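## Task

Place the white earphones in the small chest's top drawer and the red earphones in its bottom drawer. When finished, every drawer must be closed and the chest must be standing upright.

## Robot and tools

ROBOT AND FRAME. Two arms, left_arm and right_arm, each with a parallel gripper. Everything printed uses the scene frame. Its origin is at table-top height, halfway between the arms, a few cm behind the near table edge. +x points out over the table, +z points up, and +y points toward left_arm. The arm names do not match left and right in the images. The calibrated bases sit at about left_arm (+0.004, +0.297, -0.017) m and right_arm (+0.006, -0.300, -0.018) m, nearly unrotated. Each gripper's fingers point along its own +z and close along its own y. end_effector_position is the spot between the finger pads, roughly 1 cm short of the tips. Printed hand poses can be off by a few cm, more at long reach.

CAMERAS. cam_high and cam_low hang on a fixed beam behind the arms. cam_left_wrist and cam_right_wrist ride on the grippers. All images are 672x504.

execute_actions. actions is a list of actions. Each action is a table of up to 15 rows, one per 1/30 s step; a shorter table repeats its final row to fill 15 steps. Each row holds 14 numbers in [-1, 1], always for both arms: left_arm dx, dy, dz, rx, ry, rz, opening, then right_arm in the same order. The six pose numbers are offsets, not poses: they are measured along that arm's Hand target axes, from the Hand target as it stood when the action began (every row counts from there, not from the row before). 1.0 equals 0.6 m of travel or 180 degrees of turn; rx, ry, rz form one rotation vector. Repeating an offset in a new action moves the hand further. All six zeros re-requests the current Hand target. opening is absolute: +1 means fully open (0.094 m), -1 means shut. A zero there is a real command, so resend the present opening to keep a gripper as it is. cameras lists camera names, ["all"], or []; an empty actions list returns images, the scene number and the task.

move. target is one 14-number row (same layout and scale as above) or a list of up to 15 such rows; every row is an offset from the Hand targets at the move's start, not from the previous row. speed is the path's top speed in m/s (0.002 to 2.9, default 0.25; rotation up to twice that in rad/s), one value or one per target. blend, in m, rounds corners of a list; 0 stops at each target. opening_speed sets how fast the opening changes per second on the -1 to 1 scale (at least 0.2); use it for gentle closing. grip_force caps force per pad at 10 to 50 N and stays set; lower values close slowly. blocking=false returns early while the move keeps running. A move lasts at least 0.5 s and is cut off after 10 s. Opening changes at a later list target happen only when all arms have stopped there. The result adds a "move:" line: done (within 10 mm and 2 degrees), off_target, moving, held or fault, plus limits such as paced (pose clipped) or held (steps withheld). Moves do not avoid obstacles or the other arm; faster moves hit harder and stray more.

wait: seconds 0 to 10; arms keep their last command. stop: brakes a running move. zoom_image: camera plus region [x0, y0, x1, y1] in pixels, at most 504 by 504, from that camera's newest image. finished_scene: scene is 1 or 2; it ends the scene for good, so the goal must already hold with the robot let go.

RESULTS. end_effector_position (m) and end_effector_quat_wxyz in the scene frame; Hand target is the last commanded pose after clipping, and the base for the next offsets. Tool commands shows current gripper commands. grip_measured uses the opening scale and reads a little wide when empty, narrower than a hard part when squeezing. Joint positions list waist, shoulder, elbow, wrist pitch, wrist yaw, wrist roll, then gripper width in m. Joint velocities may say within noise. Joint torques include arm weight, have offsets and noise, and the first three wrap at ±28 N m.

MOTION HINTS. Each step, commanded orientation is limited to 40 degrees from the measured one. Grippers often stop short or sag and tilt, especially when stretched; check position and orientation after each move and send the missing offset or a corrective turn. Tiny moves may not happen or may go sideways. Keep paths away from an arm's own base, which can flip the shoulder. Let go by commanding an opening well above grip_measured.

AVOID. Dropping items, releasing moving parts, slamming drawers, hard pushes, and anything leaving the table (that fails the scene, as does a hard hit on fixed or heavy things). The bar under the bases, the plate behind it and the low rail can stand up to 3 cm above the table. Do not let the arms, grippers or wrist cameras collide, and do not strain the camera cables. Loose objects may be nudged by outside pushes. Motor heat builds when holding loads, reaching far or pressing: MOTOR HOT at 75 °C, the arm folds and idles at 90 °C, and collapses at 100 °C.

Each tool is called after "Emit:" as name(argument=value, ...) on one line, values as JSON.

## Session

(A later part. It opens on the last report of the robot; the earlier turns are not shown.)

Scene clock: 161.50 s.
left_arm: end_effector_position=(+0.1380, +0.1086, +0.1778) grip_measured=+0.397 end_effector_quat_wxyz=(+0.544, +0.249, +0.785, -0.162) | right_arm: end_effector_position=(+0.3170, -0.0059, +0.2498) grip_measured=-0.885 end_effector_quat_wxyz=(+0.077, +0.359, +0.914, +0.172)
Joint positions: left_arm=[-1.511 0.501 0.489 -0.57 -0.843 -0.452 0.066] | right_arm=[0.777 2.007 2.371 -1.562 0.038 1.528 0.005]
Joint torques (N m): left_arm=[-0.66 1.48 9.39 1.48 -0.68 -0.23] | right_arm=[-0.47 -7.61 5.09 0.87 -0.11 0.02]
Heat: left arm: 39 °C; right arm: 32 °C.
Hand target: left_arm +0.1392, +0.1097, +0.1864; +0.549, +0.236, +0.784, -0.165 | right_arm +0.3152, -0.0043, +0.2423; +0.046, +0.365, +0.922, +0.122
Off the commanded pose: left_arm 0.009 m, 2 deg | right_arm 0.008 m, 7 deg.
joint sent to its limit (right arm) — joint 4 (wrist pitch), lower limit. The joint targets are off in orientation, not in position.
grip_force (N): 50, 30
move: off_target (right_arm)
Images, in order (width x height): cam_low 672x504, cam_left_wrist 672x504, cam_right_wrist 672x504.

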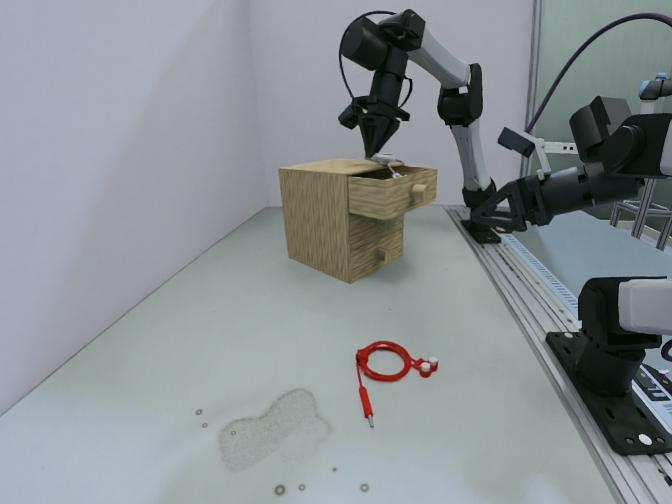

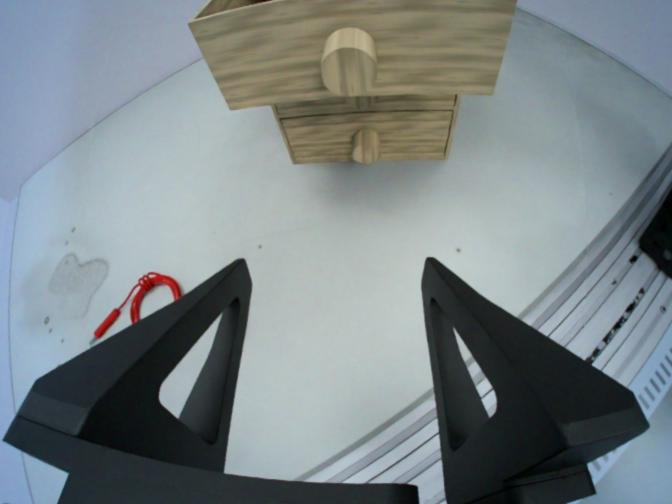

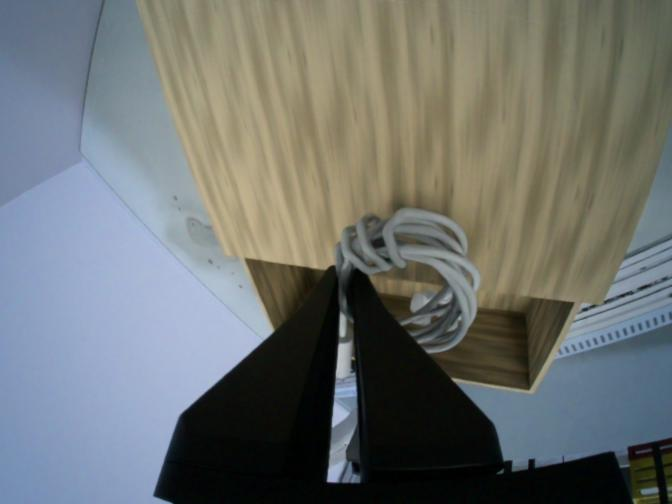

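Emit:
move(target=[0,0,0,0,0,0,0.4,0.091,-0.036,0.017,0,0,0,-1], speed=0.15, cameras=["cam_low","cam_left_wrist","cam_right_wrist"])

Emit:
zoom_image(camera="cam_low", region=[330, 120, 450, 210])

Scene clock: 171.47 s.
left_arm: end_effector_position=(+0.1380, +0.1086, +0.1778) grip_measured=+0.397 end_effector_quat_wxyz=(+0.544, +0.249, +0.785, -0.162) | right_arm: end_effector_position=(+0.2661, +0.0245, +0.2199) grip_measured=-0.887 end_effector_quat_wxyz=(+0.042, +0.362, +0.922, +0.130)
Joint positions: left_arm=[-1.511 0.501 0.489 -0.57 -0.843 -0.452 0.066] | right_arm=[0.915 2.007 2.262 -1.562 0.044 1.669 0.005]
Joint torques (N m): left_arm=[-0.68 1.48 9.37 1.48 -0.68 -0.23] | right_arm=[0.03 -10.35 5.41 0.7 0.18 0.06]
Heat: left arm: 39 °C; right arm: 32 °C.
Hand target: left_arm +0.1392, +0.1097, +0.1864; +0.549, +0.236, +0.784, -0.165 | right_arm +0.2630, +0.0197, +0.2271; +0.046, +0.365, +0.922, +0.122
Off the commanded pose: left_arm 0.009 m, 2 deg | right_arm 0.009 m, 1 deg.
joint sent to its limit (right arm) — joint 4 (wrist pitch), lower limit. The joint targets still meet the commanded pose.
grip_force (N): 50, 30
move: done
Images, in order (width x height): cam_low 672x504, cam_left_wrist 672x504, cam_right_wrist 672x504.

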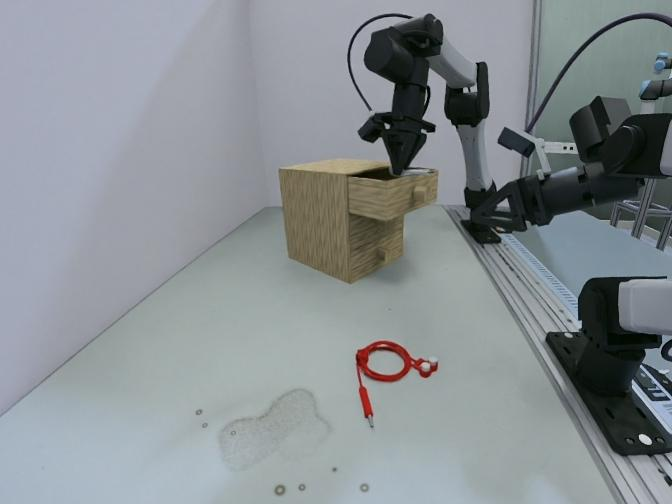

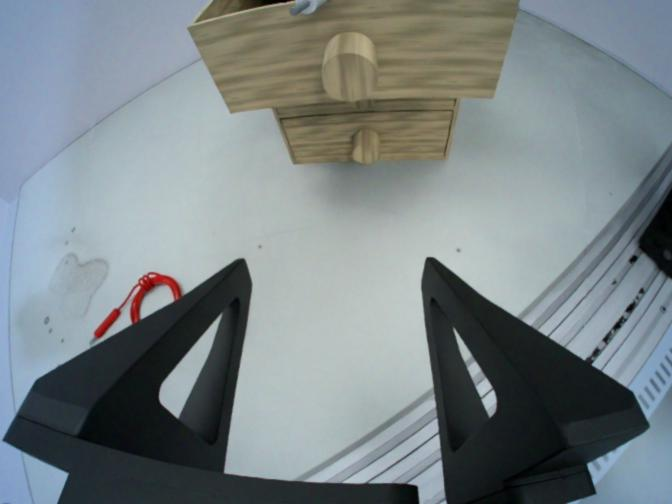

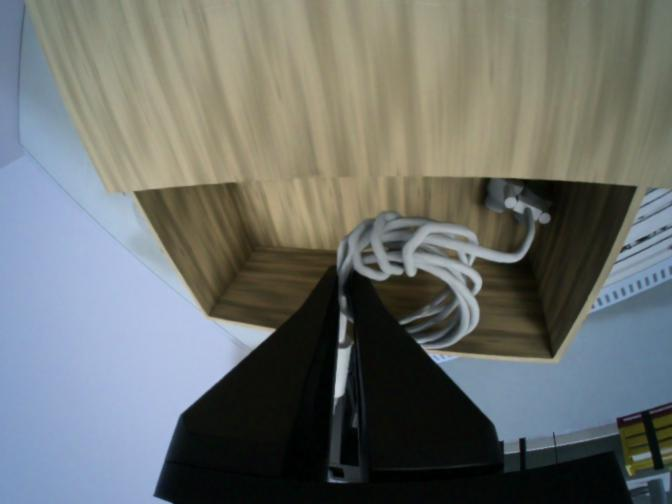

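Scaled by 4.200.

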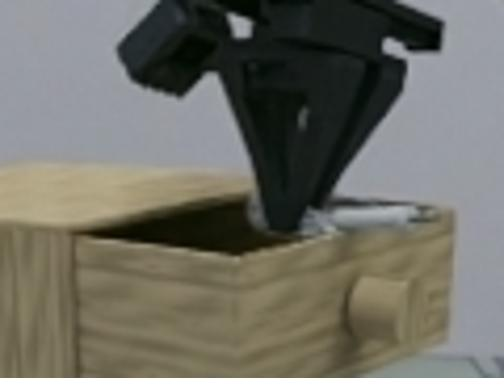

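Emit:
move(target=[[0,0,0,0,0,0,0.4,-0.0375,0.0093,-0.008,0,0,0,-1],[0,0,0,0,0,0,0.4,-0.032,-0.0115,0.061,0,0,0,-1]], speed=0.12, blend=[0.008,0], cameras=["cam_low","cam_left_wrist","cam_right_wrist"])

Emit:
zoom_image(camera="cam_low", region=[330, 120, 450, 210])

Scene clock: 177.13 s.
left_arm: end_effector_position=(+0.1380, +0.1086, +0.1778) grip_measured=+0.397 end_effector_quat_wxyz=(+0.544, +0.249, +0.785, -0.162) | right_arm: end_effector_position=(+0.2784, +0.0077, +0.1808) grip_measured=-0.887 end_effector_quat_wxyz=(+0.038, +0.369, +0.923, +0.103)
Joint positions: left_arm=[-1.511 0.501 0.489 -0.57 -0.843 -0.452 0.066] | right_arm=[0.862 1.965 2.049 -1.444 0.04 1.631 0.005]
Joint torques (N m): left_arm=[-0.68 1.48 9.37 1.48 -0.68 -0.23] | right_arm=[-0.02 -10.59 5.5 0.85 0.04 -0.1]
Heat: left arm: 40 °C; right arm: 33 °C.
Hand target: left_arm +0.1392, +0.1097, +0.1864; +0.549, +0.236, +0.784, -0.165 | right_arm +0.2787, +0.0088, +0.1897; +0.046, +0.365, +0.922, +0.122
Off the commanded pose: left_arm 0.009 m, 2 deg | right_arm 0.009 m, 2 deg.
grip_force (N): 50, 30
move: done
Images, in order (width x height): cam_low 672x504, cam_left_wrist 672x504, cam_right_wrist 672x504.

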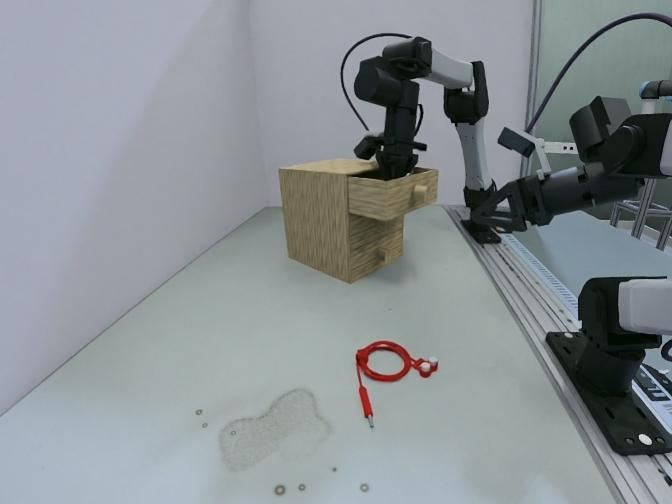

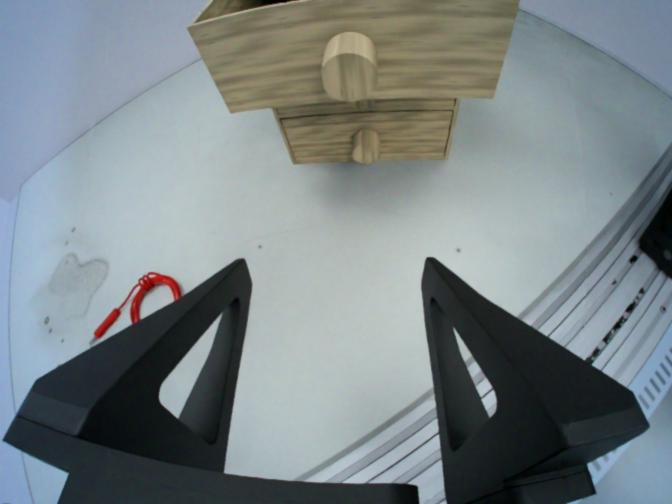

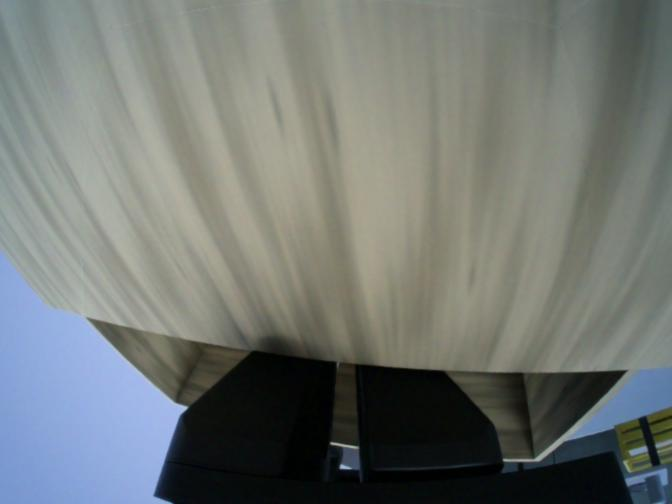

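Scaled by 4.200.

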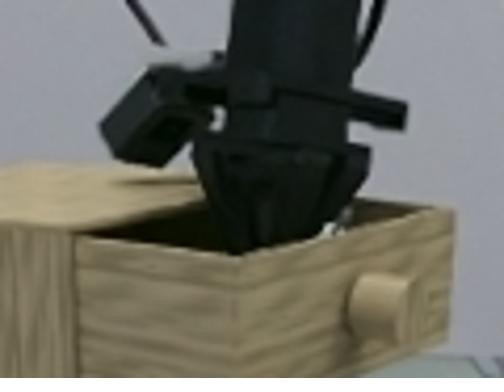

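Emit:
move(target=[[0,0,0,0,0,0,0.4,0,0,0,0,0,0,-0.45],[0,0,0,0,0,0,0.4,-0.0135,0.049,-0.161,0,0,0,-0.45]], speed=0.15, grip_force=[50, 50], cameras=["cam_low","cam_left_wrist","cam_right_wrist"])

Emit:
zoom_image(camera="cam_low", region=[330, 120, 450, 210])

Scene clock: 181.03 s.
left_arm: end_effector_position=(+0.1380, +0.1086, +0.1778) grip_measured=+0.397 end_effector_quat_wxyz=(+0.544, +0.249, +0.785, -0.162) | right_arm: end_effector_position=(+0.2891, +0.0100, +0.2773) grip_measured=-0.452 end_effector_quat_wxyz=(+0.077, +0.360, +0.905, +0.212)
Joint positions: left_arm=[-1.511 0.501 0.489 -0.57 -0.843 -0.452 0.066] | right_arm=[0.853 1.946 2.374 -1.552 0.04 1.611 0.026]
Joint torques (N m): left_arm=[-0.68 1.48 9.39 1.48 -0.68 -0.23] | right_arm=[-0.46 -9.09 8.16 0.97 0.06 -0.12]
Heat: left arm: 40 °C; right arm: 33 °C.
Hand target: left_arm +0.1392, +0.1097, +0.1864; +0.549, +0.236, +0.784, -0.165 | right_arm +0.2872, +0.0054, +0.2907; +0.046, +0.365, +0.922, +0.122
Off the commanded pose: left_arm 0.009 m, 2 deg | right_arm 0.014 m, 11 deg.
joint sent to its limit (right arm) — joint 4 (wrist pitch), lower limit. The joint targets are off in orientation, not in position.
move: off_target (right_arm)
Images, in order (width x height): cam_low 672x504, cam_left_wrist 672x504, cam_right_wrist 672x504.

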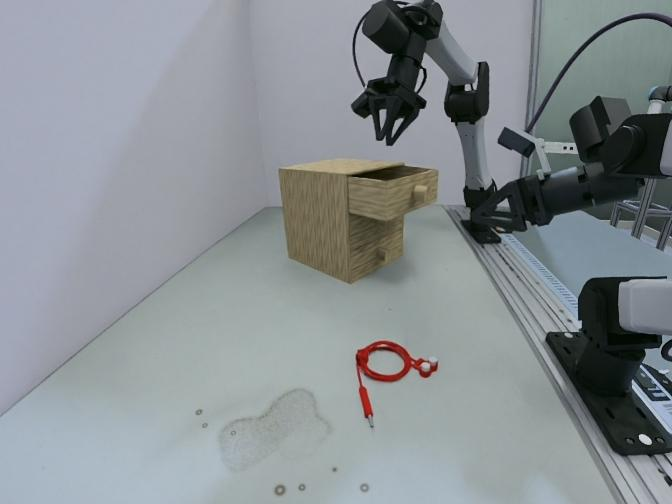

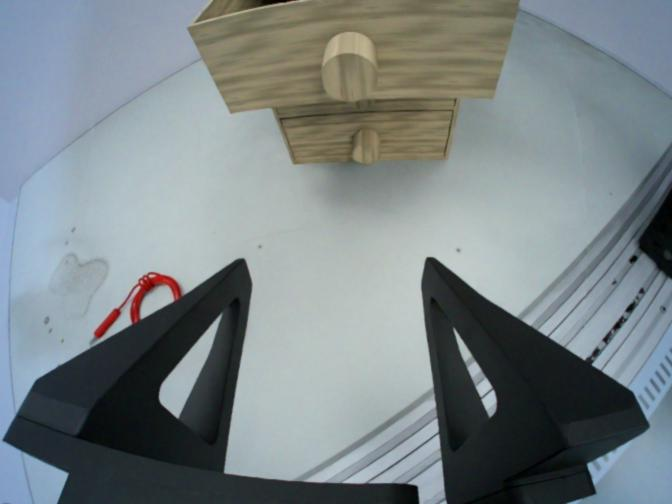

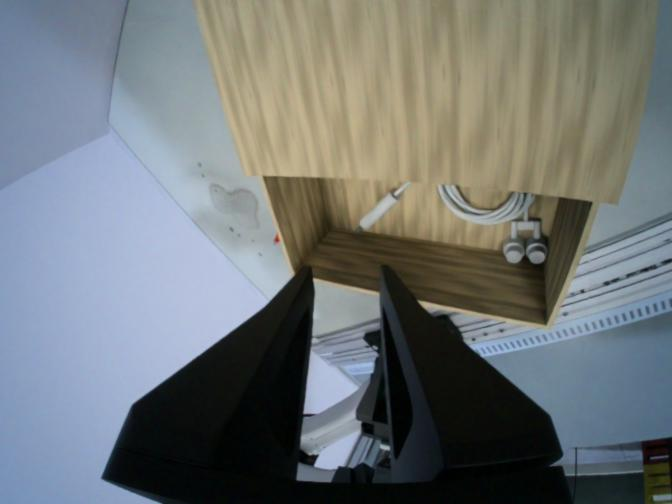

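Scaled by 4.200.

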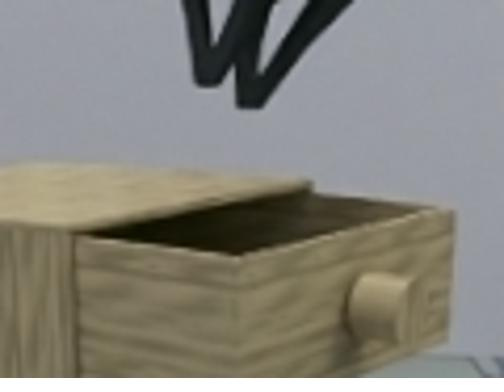

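Emit:
move(target=[[-0.052,-0.007,0.1405,0,0,0,-1,-0.212,-0.3,-0.163,0,0,0,-0.45],[-0.114,-0.007,0.309,0,0,0,-1,-0.212,-0.3,-0.163,0,0,0,-0.45]], speed=[0.25,0.1], cameras=["all"])

Scene clock: 189.93 s.
left_arm: end_effector_position=(+0.2942, +0.0056, +0.1702) grip_measured=-0.995 end_effector_quat_wxyz=(+0.532, +0.240, +0.798, -0.151) | right_arm: end_effector_position=(+0.2456, -0.2288, +0.3426) grip_measured=-0.452 end_effector_quat_wxyz=(+0.212, +0.364, +0.874, +0.243)
Joint positions: left_arm=[-0.887 1.318 0.733 0.156 -0.306 -0.135 0] | right_arm=[0.257 1.243 1.888 -1.558 -0.087 1.081 0.026]
Joint torques (N m): left_arm=[0.79 -4 10.32 2.09 0 0.06] | right_arm=[-0.57 -1.87 4.52 1.39 -0.21 -0.1]
Heat: left arm: 40 °C; right arm: 34 °C.
Hand target: left_arm +0.3017, -0.0028, +0.1873; +0.549, +0.236, +0.784, -0.165 | right_arm +0.2440, -0.2270, +0.3382; +0.046, +0.365, +0.922, +0.122
Off the commanded pose: left_arm 0.020 m, 3 deg | right_arm 0.005 m, 24 deg.
joint sent to its limit (right arm) — joint 4 (wrist pitch), lower limit. The joint targets are off in orientation, not in position.
move: off_target (left_arm, right_arm)

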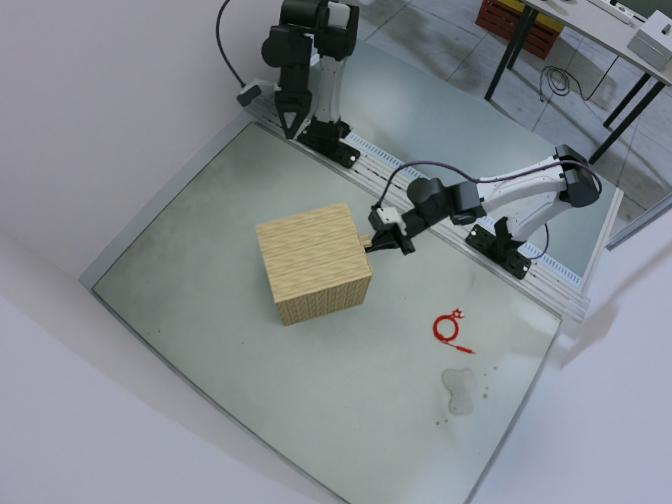

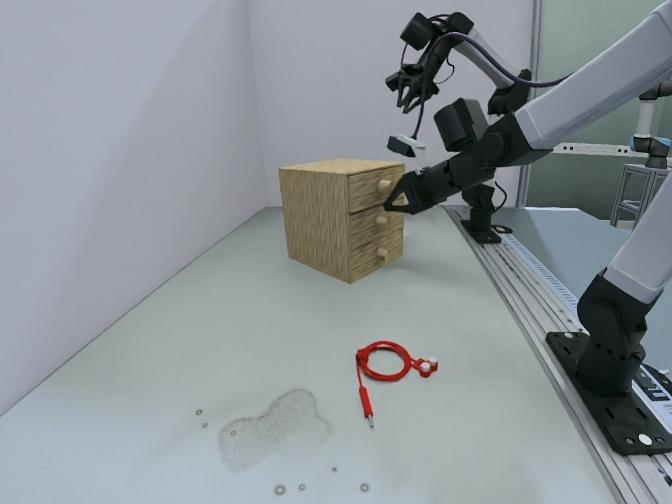

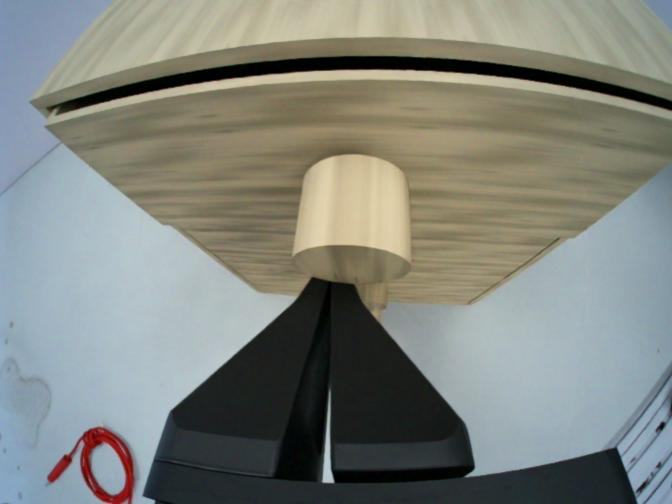

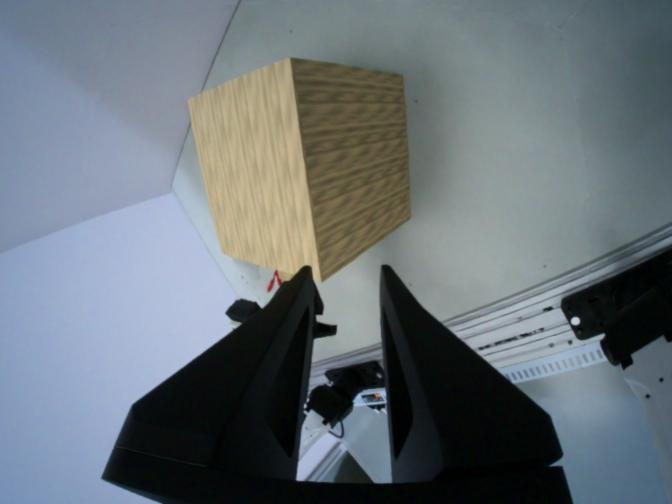

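Emit:
move(target=[-0.018,0,0.02,0,0,0,-1,0,0,0,0,0,0,-0.45], speed=0.06, cameras=["cam_left_wrist"])

Scene clock: 192.20 s.
left_arm: end_effector_position=(+0.3017, +0.0000, +0.1669) grip_measured=-0.995 end_effector_quat_wxyz=(+0.521, +0.247, +0.804, -0.146) | right_arm: end_effector_position=(+0.2456, -0.2288, +0.3426) grip_measured=-0.452 end_effector_quat_wxyz=(+0.212, +0.364, +0.874, +0.243)
Joint positions: left_arm=[-0.873 1.363 0.78 0.125 -0.287 -0.127 0] | right_arm=[0.257 1.243 1.888 -1.558 -0.087 1.081 0.026]
Joint torques (N m): left_arm=[1.05 -4.37 11.4 2.3 -0.05 0.02] | right_arm=[-0.46 -1.78 4.7 1.37 -0.26 -0.12]
Heat: left arm: 40 °C; right arm: 33 °C.
Hand target: left_arm +0.3142, -0.0111, +0.1935; +0.549, +0.236, +0.784, -0.165 | right_arm +0.2440, -0.2270, +0.3382; +0.046, +0.365, +0.922, +0.122
Off the commanded pose: left_arm 0.031 m, 5 deg | right_arm 0.005 m, 24 deg.
joint sent to its limit (right arm) — joint 4 (wrist pitch), lower limit. The joint targets are off in orientation, not in position.
move: off_target (left_arm, right_arm)
Images, in order (width x height): cam_left_wrist 672x504.

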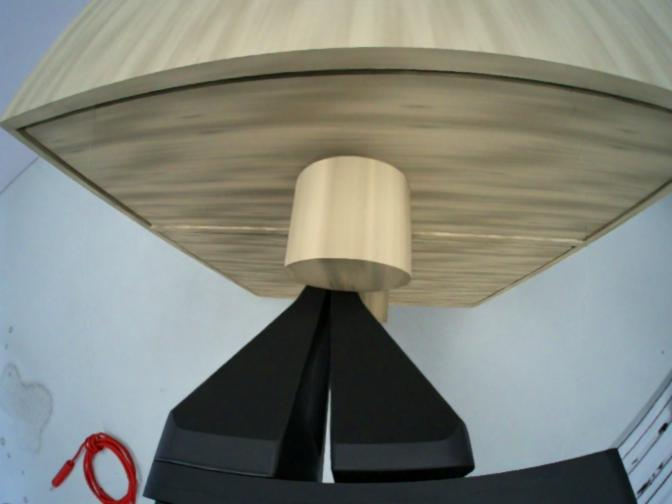

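Emit:
move(target=[[0.062,0,-0.119,0,0,0,0.5,0,0,0,0,0,0,-0.45],[0.257,-0.005,-0.0547,0,0,0,0.5,0,0,0,0,0,0,-0.45]], speed=0.2, blend=[0.02,0], cameras=["cam_left_wrist","cam_low"])

Scene clock: 198.77 s.
left_arm: end_effector_position=(+0.2423, +0.0302, +0.0612) grip_measured=+0.497 end_effector_quat_wxyz=(+0.545, +0.244, +0.784, -0.169) | right_arm: end_effector_position=(+0.2456, -0.2288, +0.3426) grip_measured=-0.452 end_effector_quat_wxyz=(+0.212, +0.364, +0.874, +0.243)
Joint positions: left_arm=[-1.001 1.481 0.254 0.831 -0.386 -0.168 0.07] | right_arm=[0.257 1.243 1.888 -1.558 -0.087 1.081 0.026]
Joint torques (N m): left_arm=[-0.59 -3.21 4.66 1.97 -0.46 -0.14] | right_arm=[-0.62 -1.87 4.66 1.36 -0.15 -0.14]
Heat: left arm: 41 °C; right arm: 33 °C.
Hand target: left_arm +0.2428, +0.0326, +0.0597; +0.549, +0.236, +0.784, -0.165 | right_arm +0.2440, -0.2270, +0.3382; +0.046, +0.365, +0.922, +0.122
Off the commanded pose: left_arm 0.003 m, 1 deg | right_arm 0.005 m, 24 deg.
joint sent to its limit (right arm) — joint 4 (wrist pitch), lower limit. The joint targets are off in orientation, not in position.
move: off_target (right_arm)
Images, in order (width x height): cam_low 672x504, cam_left_wrist 672x504.

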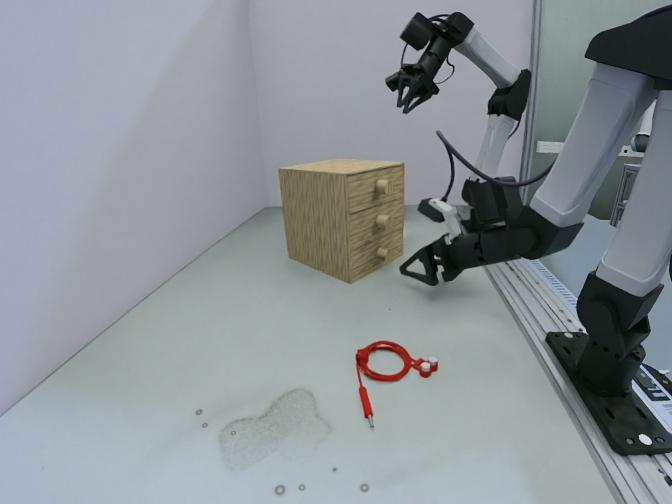

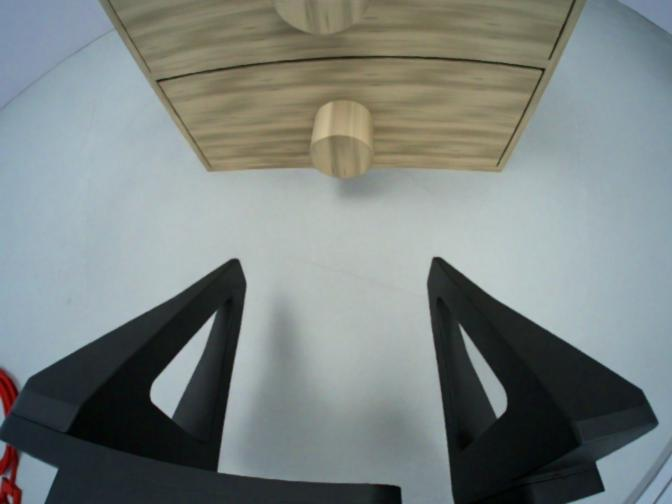

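Emit:
move(target=[[-0.019,-0.005,0.1475,0,0,0,0.5,0,0,0,0,0,0,-0.45],[-0.019,-0.005,0.1475,0,0,0,-1,0,0,0,0,0,0,-0.45],[0.033,-0.005,0.007,0,0,0,-1,0,0,0,0,0,0,-0.45]], speed=0.12, grip_force=[40, 50], cameras=["cam_left_wrist","cam_low","cam_high","cam_right_wrist"])

Scene clock: 208.90 s.
left_arm: end_effector_position=(+0.2382, +0.0284, +0.0341) grip_measured=-0.995 end_effector_quat_wxyz=(+0.543, +0.250, +0.785, -0.165) | right_arm: end_effector_position=(+0.2456, -0.2288, +0.3426) grip_measured=-0.452 end_effector_quat_wxyz=(+0.212, +0.364, +0.874, +0.243)
Joint positions: left_arm=[-1.023 1.662 0.222 1.033 -0.403 -0.169 0] | right_arm=[0.257 1.243 1.888 -1.558 -0.087 1.081 0.026]
Joint torques (N m): left_arm=[-0.53 -7.05 3.62 1.73 -0.48 -0.19] | right_arm=[-0.7 -1.66 4.38 1.37 -0.23 -0.11]
Heat: left arm: 40 °C; right arm: 33 °C.
Hand target: left_arm +0.2388, +0.0316, +0.0397; +0.549, +0.236, +0.784, -0.165 | right_arm +0.2440, -0.2270, +0.3382; +0.046, +0.365, +0.922, +0.122
Off the commanded pose: left_arm 0.006 m, 2 deg | right_arm 0.005 m, 24 deg.
joint sent to its limit (right arm) — joint 4 (wrist pitch), lower limit. The joint targets are off in orientation, not in position.
grip_force (N): 40, 50
move: off_target (right_arm); target 2's new opening was sent with left_arm's hand 0.012 m and 1 deg from that target

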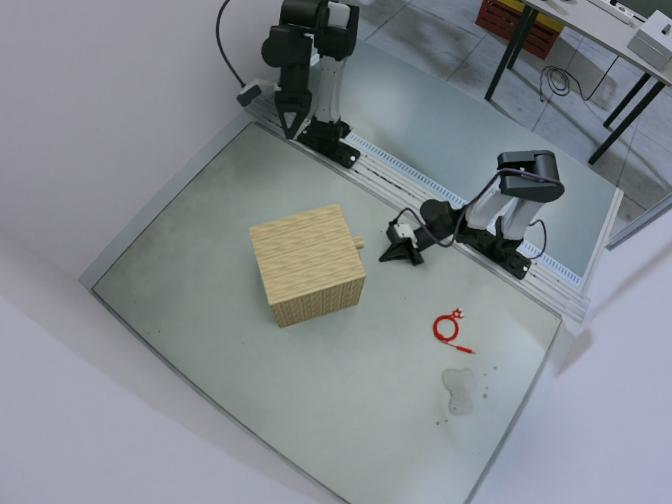

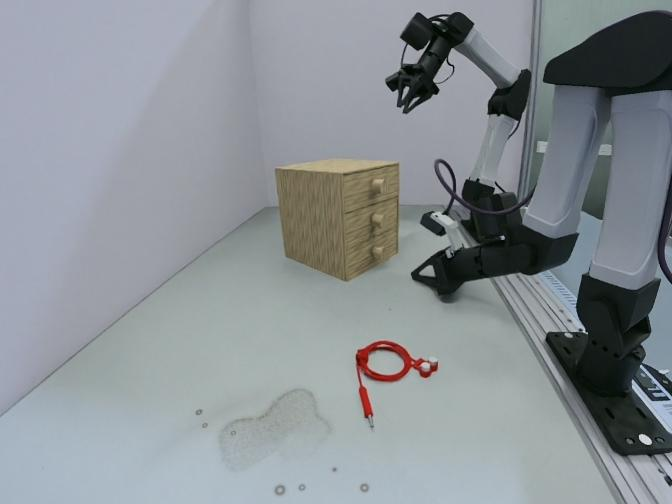

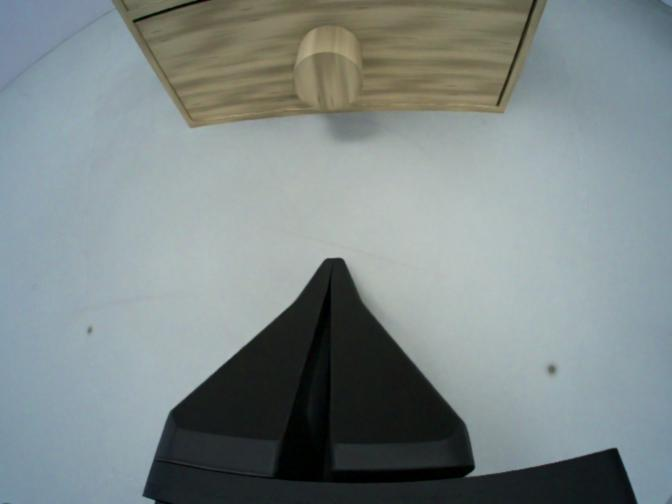

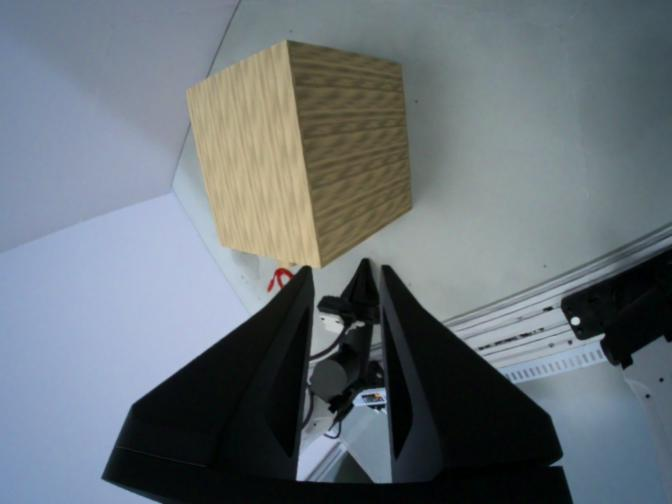

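Emit:
move(target=[-0.054,0.003,0.118,0,0,0,0.7,0,0,0,0,0,0,-0.45], speed=0.15, cameras=["cam_left_wrist","cam_low"])

Emit:
zoom_image(camera="cam_low", region=[330, 160, 470, 300])

Scene clock: 214.83 s.
left_arm: end_effector_position=(+0.3009, -0.0070, +0.0471) grip_measured=+0.697 end_effector_quat_wxyz=(+0.550, +0.232, +0.785, -0.167) | right_arm: end_effector_position=(+0.2456, -0.2288, +0.3426) grip_measured=-0.452 end_effector_quat_wxyz=(+0.212, +0.364, +0.874, +0.243)
Joint positions: left_arm=[-0.9 1.799 0.483 0.94 -0.313 -0.141 0.08] | right_arm=[0.257 1.243 1.888 -1.558 -0.087 1.081 0.026]
Joint torques (N m): left_arm=[0.59 -5.42 6.3 1.84 -0.02 0.07] | right_arm=[-0.55 -1.77 4.68 1.37 -0.22 -0.12]
Heat: left arm: 39 °C; right arm: 33 °C.
Hand target: left_arm +0.3045, -0.0097, +0.0459; +0.549, +0.236, +0.784, -0.165 | right_arm +0.2440, -0.2270, +0.3382; +0.046, +0.365, +0.922, +0.122
Off the commanded pose: left_arm 0.005 m, 1 deg | right_arm 0.005 m, 24 deg.
joint sent to its limit (right arm) — joint 4 (wrist pitch), lower limit. The joint targets are off in orientation, not in position.
grip_force (N): 40, 50
move: off_target (right_arm)
Images, in order (width x height): cam_low 672x504, cam_left_wrist 672x504.

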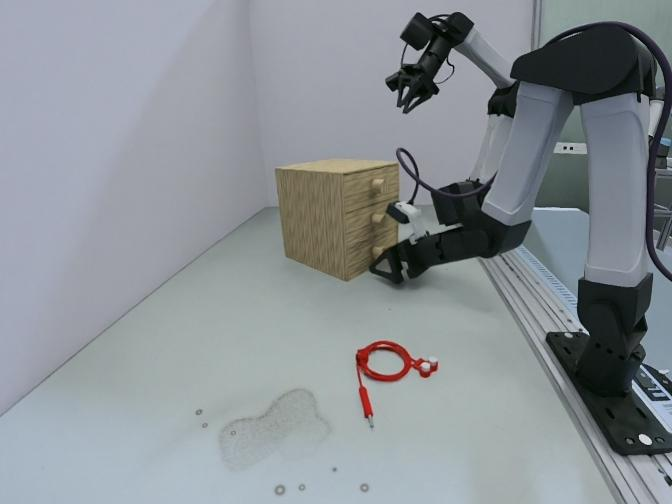

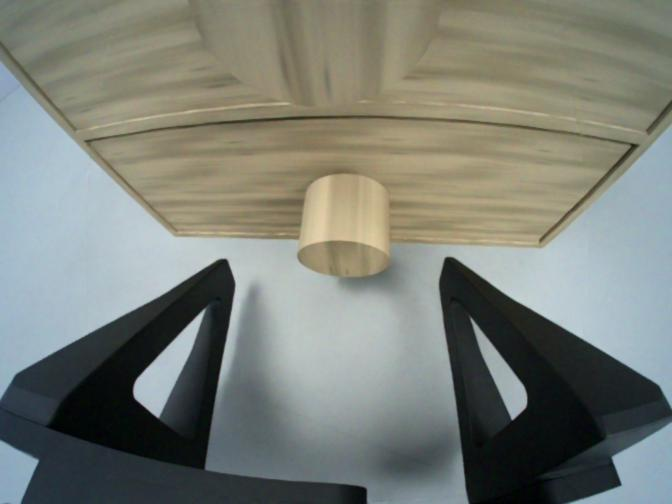

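Scaled by 3.600.

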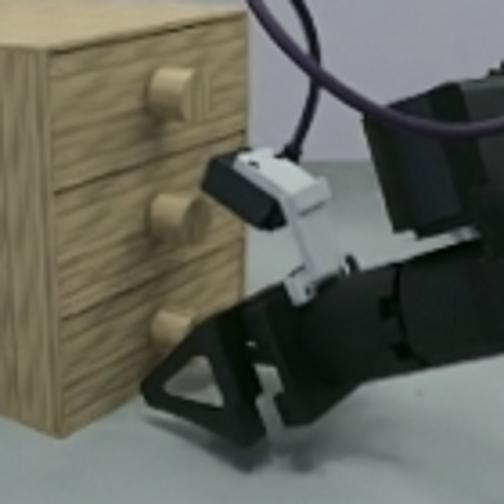

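Emit:
move(target=[[0.0055,0,-0.051,0,0,0,0.5,0,0,0,0,0,0,-0.45],[0.011,0,-0.102,0,0,0.222,0.5,0,0,0,0,0,0,-0.45]], speed=0.2, blend=[0.01,0], cameras=["cam_left_wrist","cam_low"])

Emit:
zoom_image(camera="cam_low", region=[330, 160, 470, 300])

Scene clock: 224.87 s.
left_arm: end_effector_position=(+0.2558, +0.0211, +0.0557) grip_measured=+0.503 end_effector_quat_wxyz=(+0.568, +0.492, +0.659, +0.028) | right_arm: end_effector_position=(+0.2456, -0.2288, +0.3426) grip_measured=-0.452 end_effector_quat_wxyz=(+0.212, +0.364, +0.874, +0.243)
Joint positions: left_arm=[-0.977 1.573 0.307 0.865 -0.372 0.524 0.071] | right_arm=[0.257 1.243 1.888 -1.558 -0.087 1.081 0.026]
Joint torques (N m): left_arm=[-0.54 -7.08 4.42 1.8 -0.32 -0.04] | right_arm=[-0.68 -1.48 4.64 1.37 -0.2 -0.12]
Heat: left arm: 38 °C; right arm: 33 °C.
Hand target: left_arm +0.2546, +0.0233, +0.0605; +0.573, +0.490, +0.657, +0.033 | right_arm +0.2440, -0.2270, +0.3382; +0.046, +0.365, +0.922, +0.122
Off the commanded pose: left_arm 0.005 m, 1 deg | right_arm 0.005 m, 24 deg.
joint sent to its limit (right arm) — joint 4 (wrist pitch), lower limit. The joint targets are off in orientation, not in position.
grip_force (N): 40, 50
move: off_target (right_arm)
Images, in order (width x height): cam_low 672x504, cam_left_wrist 672x504.

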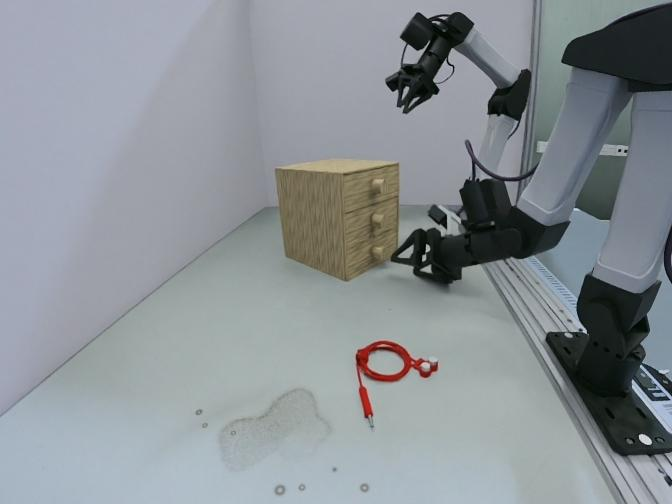

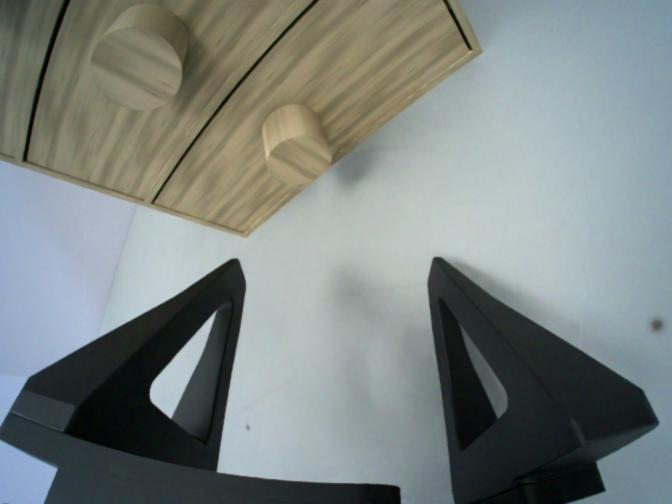

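Scaled by 3.600.

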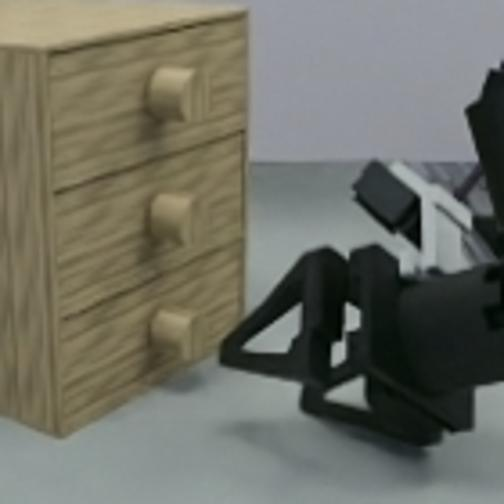

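Emit:
move(target=[-0.0233,0.0193,0.1033,0,0,0,0.5,0,0,0,0,0,0,-0.45], speed=0.1, cameras=["cam_left_wrist","cam_low"])

Emit:
zoom_image(camera="cam_low", region=[330, 160, 470, 300])

Scene clock: 235.67 s.
left_arm: end_effector_position=(+0.3053, -0.0075, +0.0572) grip_measured=+0.503 end_effector_quat_wxyz=(+0.572, +0.486, +0.660, +0.038) | right_arm: end_effector_position=(+0.2456, -0.2288, +0.3426) grip_measured=-0.452 end_effector_quat_wxyz=(+0.212, +0.364, +0.874, +0.243)
Joint positions: left_arm=[-0.896 1.758 0.509 0.869 -0.322 0.562 0.071] | right_arm=[0.257 1.243 1.888 -1.558 -0.087 1.081 0.026]
Joint torques (N m): left_arm=[0.75 -5.15 6.69 1.9 0.12 -0.01] | right_arm=[-0.44 -1.66 4.51 1.4 -0.23 -0.13]
Heat: left arm: 39 °C; right arm: 33 °C.
Hand target: left_arm +0.3083, -0.0124, +0.0564; +0.573, +0.490, +0.656, +0.033 | right_arm +0.2440, -0.2270, +0.3382; +0.046, +0.365, +0.922, +0.122
Off the commanded pose: left_arm 0.006 m, 1 deg | right_arm 0.005 m, 24 deg.
joint sent to its limit (right arm) — joint 4 (wrist pitch), lower limit. The joint targets are off in orientation, not in position.
grip_force (N): 40, 50
move: off_target (right_arm)
Images, in order (width x height): cam_low 672x504, cam_left_wrist 672x504.

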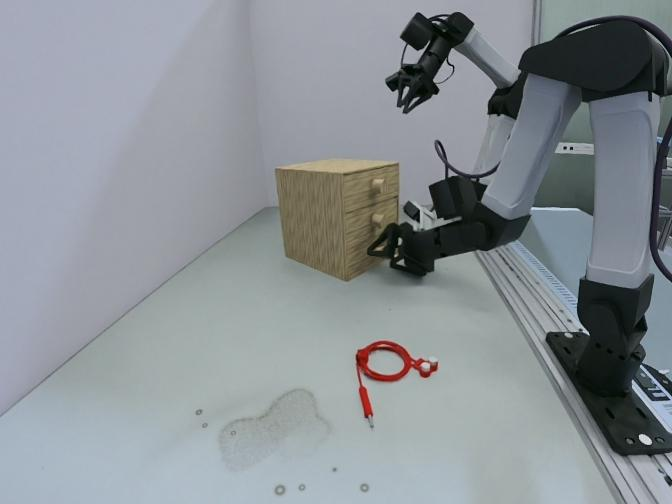

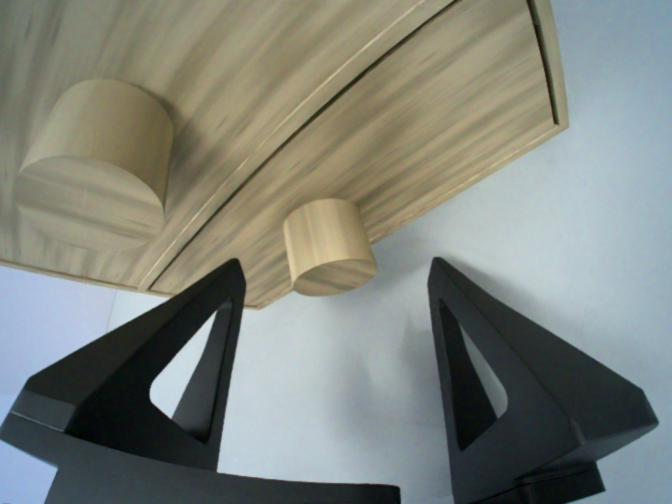

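Scaled by 3.600.

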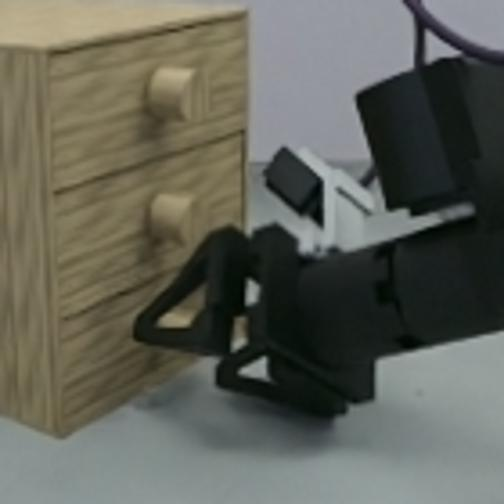

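Emit:
move(target=[[-0.0113,0.004,0.0157,0,0,0,0.5,0,0,0,0,0,0,-0.45],[-0.0113,0.004,0.0157,0,0,0,-1,0,0,0,0,0,0,-0.45]], speed=0.1, cameras=["cam_left_wrist"])

Scene clock: 241.17 s.
left_arm: end_effector_position=(+0.3123, -0.0152, +0.0592) grip_measured=-0.365 end_effector_quat_wxyz=(+0.570, +0.488, +0.660, +0.037) | right_arm: end_effector_position=(+0.2456, -0.2288, +0.3426) grip_measured=-0.452 end_effector_quat_wxyz=(+0.212, +0.364, +0.874, +0.243)
Joint positions: left_arm=[-0.89 1.776 0.555 0.839 -0.312 0.565 0.03] | right_arm=[0.257 1.243 1.888 -1.558 -0.087 1.081 0.026]
Joint torques (N m): left_arm=[0.61 -5.34 7.17 1.9 0.07 -0.04] | right_arm=[-0.57 -1.62 4.86 1.43 -0.19 -0.11]
Heat: left arm: 39 °C; right arm: 34 °C.
Hand target: left_arm +0.3163, -0.0206, +0.0595; +0.573, +0.490, +0.657, +0.032 | right_arm +0.2440, -0.2270, +0.3382; +0.046, +0.365, +0.922, +0.122
Off the commanded pose: left_arm 0.007 m, 1 deg | right_arm 0.005 m, 24 deg.
joint sent to its limit (right arm) — joint 4 (wrist pitch), lower limit. The joint targets are off in orientation, not in position.
grip_force (N): 40, 50
move: off_target (right_arm)
Images, in order (width x height): cam_left_wrist 672x504.

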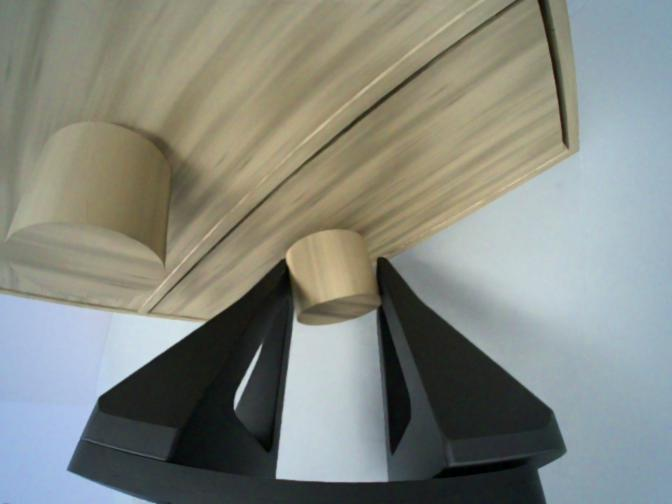

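Emit:
move(target=[[0.045,-0.038,-0.15,0,0,0,-1,0,0,0,0,0,0,-0.45],[0.045,-0.038,-0.15,0,0,0,0.4,0,0,0,0,0,0,-0.45],[0.082,-0.069,-0.274,0,0,0,0.4,0,0,0,0,0,0,-0.45]], speed=0.12, cameras=["all"])

Scene clock: 247.73 s.
left_arm: end_effector_position=(+0.1691, +0.0756, +0.0528) grip_measured=+0.397 end_effector_quat_wxyz=(+0.568, +0.501, +0.652, +0.037) | right_arm: end_effector_position=(+0.2456, -0.2288, +0.3426) grip_measured=-0.452 end_effector_quat_wxyz=(+0.212, +0.364, +0.874, +0.243)
Joint positions: left_arm=[-1.309 1.056 0.031 0.544 -0.676 0.391 0.066] | right_arm=[0.257 1.243 1.888 -1.558 -0.087 1.081 0.026]
Joint torques (N m): left_arm=[-0.64 -2.45 5.87 1.73 -0.46 -0.3] | right_arm=[-0.58 -1.78 4.36 1.42 -0.25 -0.11]
Heat: left arm: 39 °C; right arm: 34 °C.
Hand target: left_arm +0.1691, +0.0767, +0.0553; +0.573, +0.490, +0.657, +0.033 | right_arm +0.2440, -0.2270, +0.3382; +0.046, +0.365, +0.922, +0.122
Off the commanded pose: left_arm 0.003 m, 2 deg | right_arm 0.005 m, 24 deg.
joint sent to its limit (right arm) — joint 4 (wrist pitch), lower limit. The joint targets are off in orientation, not in position.
grip_force (N): 40, 50
move: off_target (right_arm)

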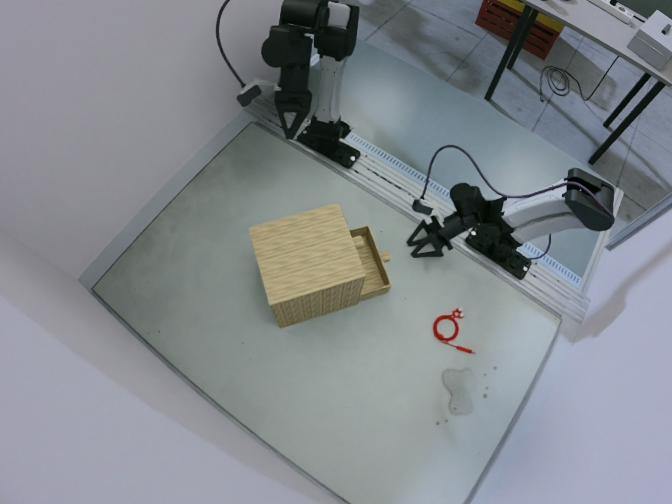

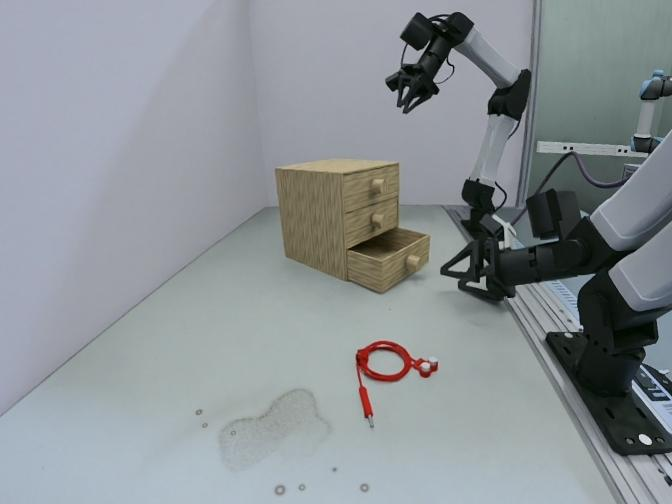

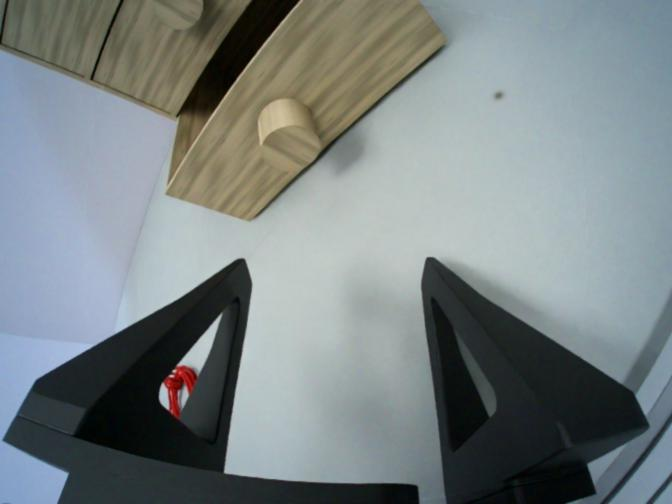

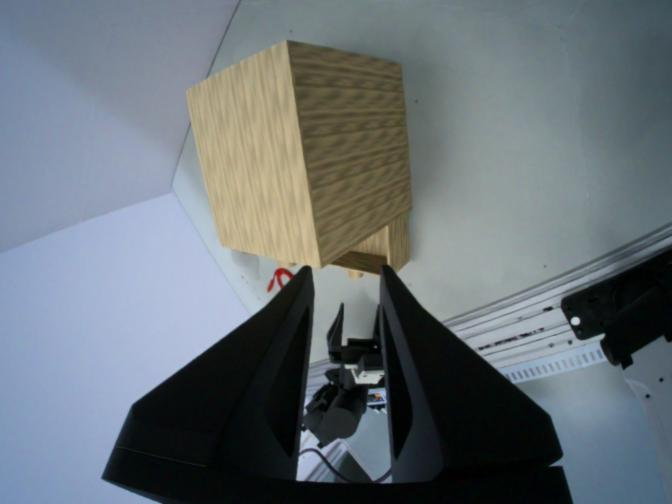

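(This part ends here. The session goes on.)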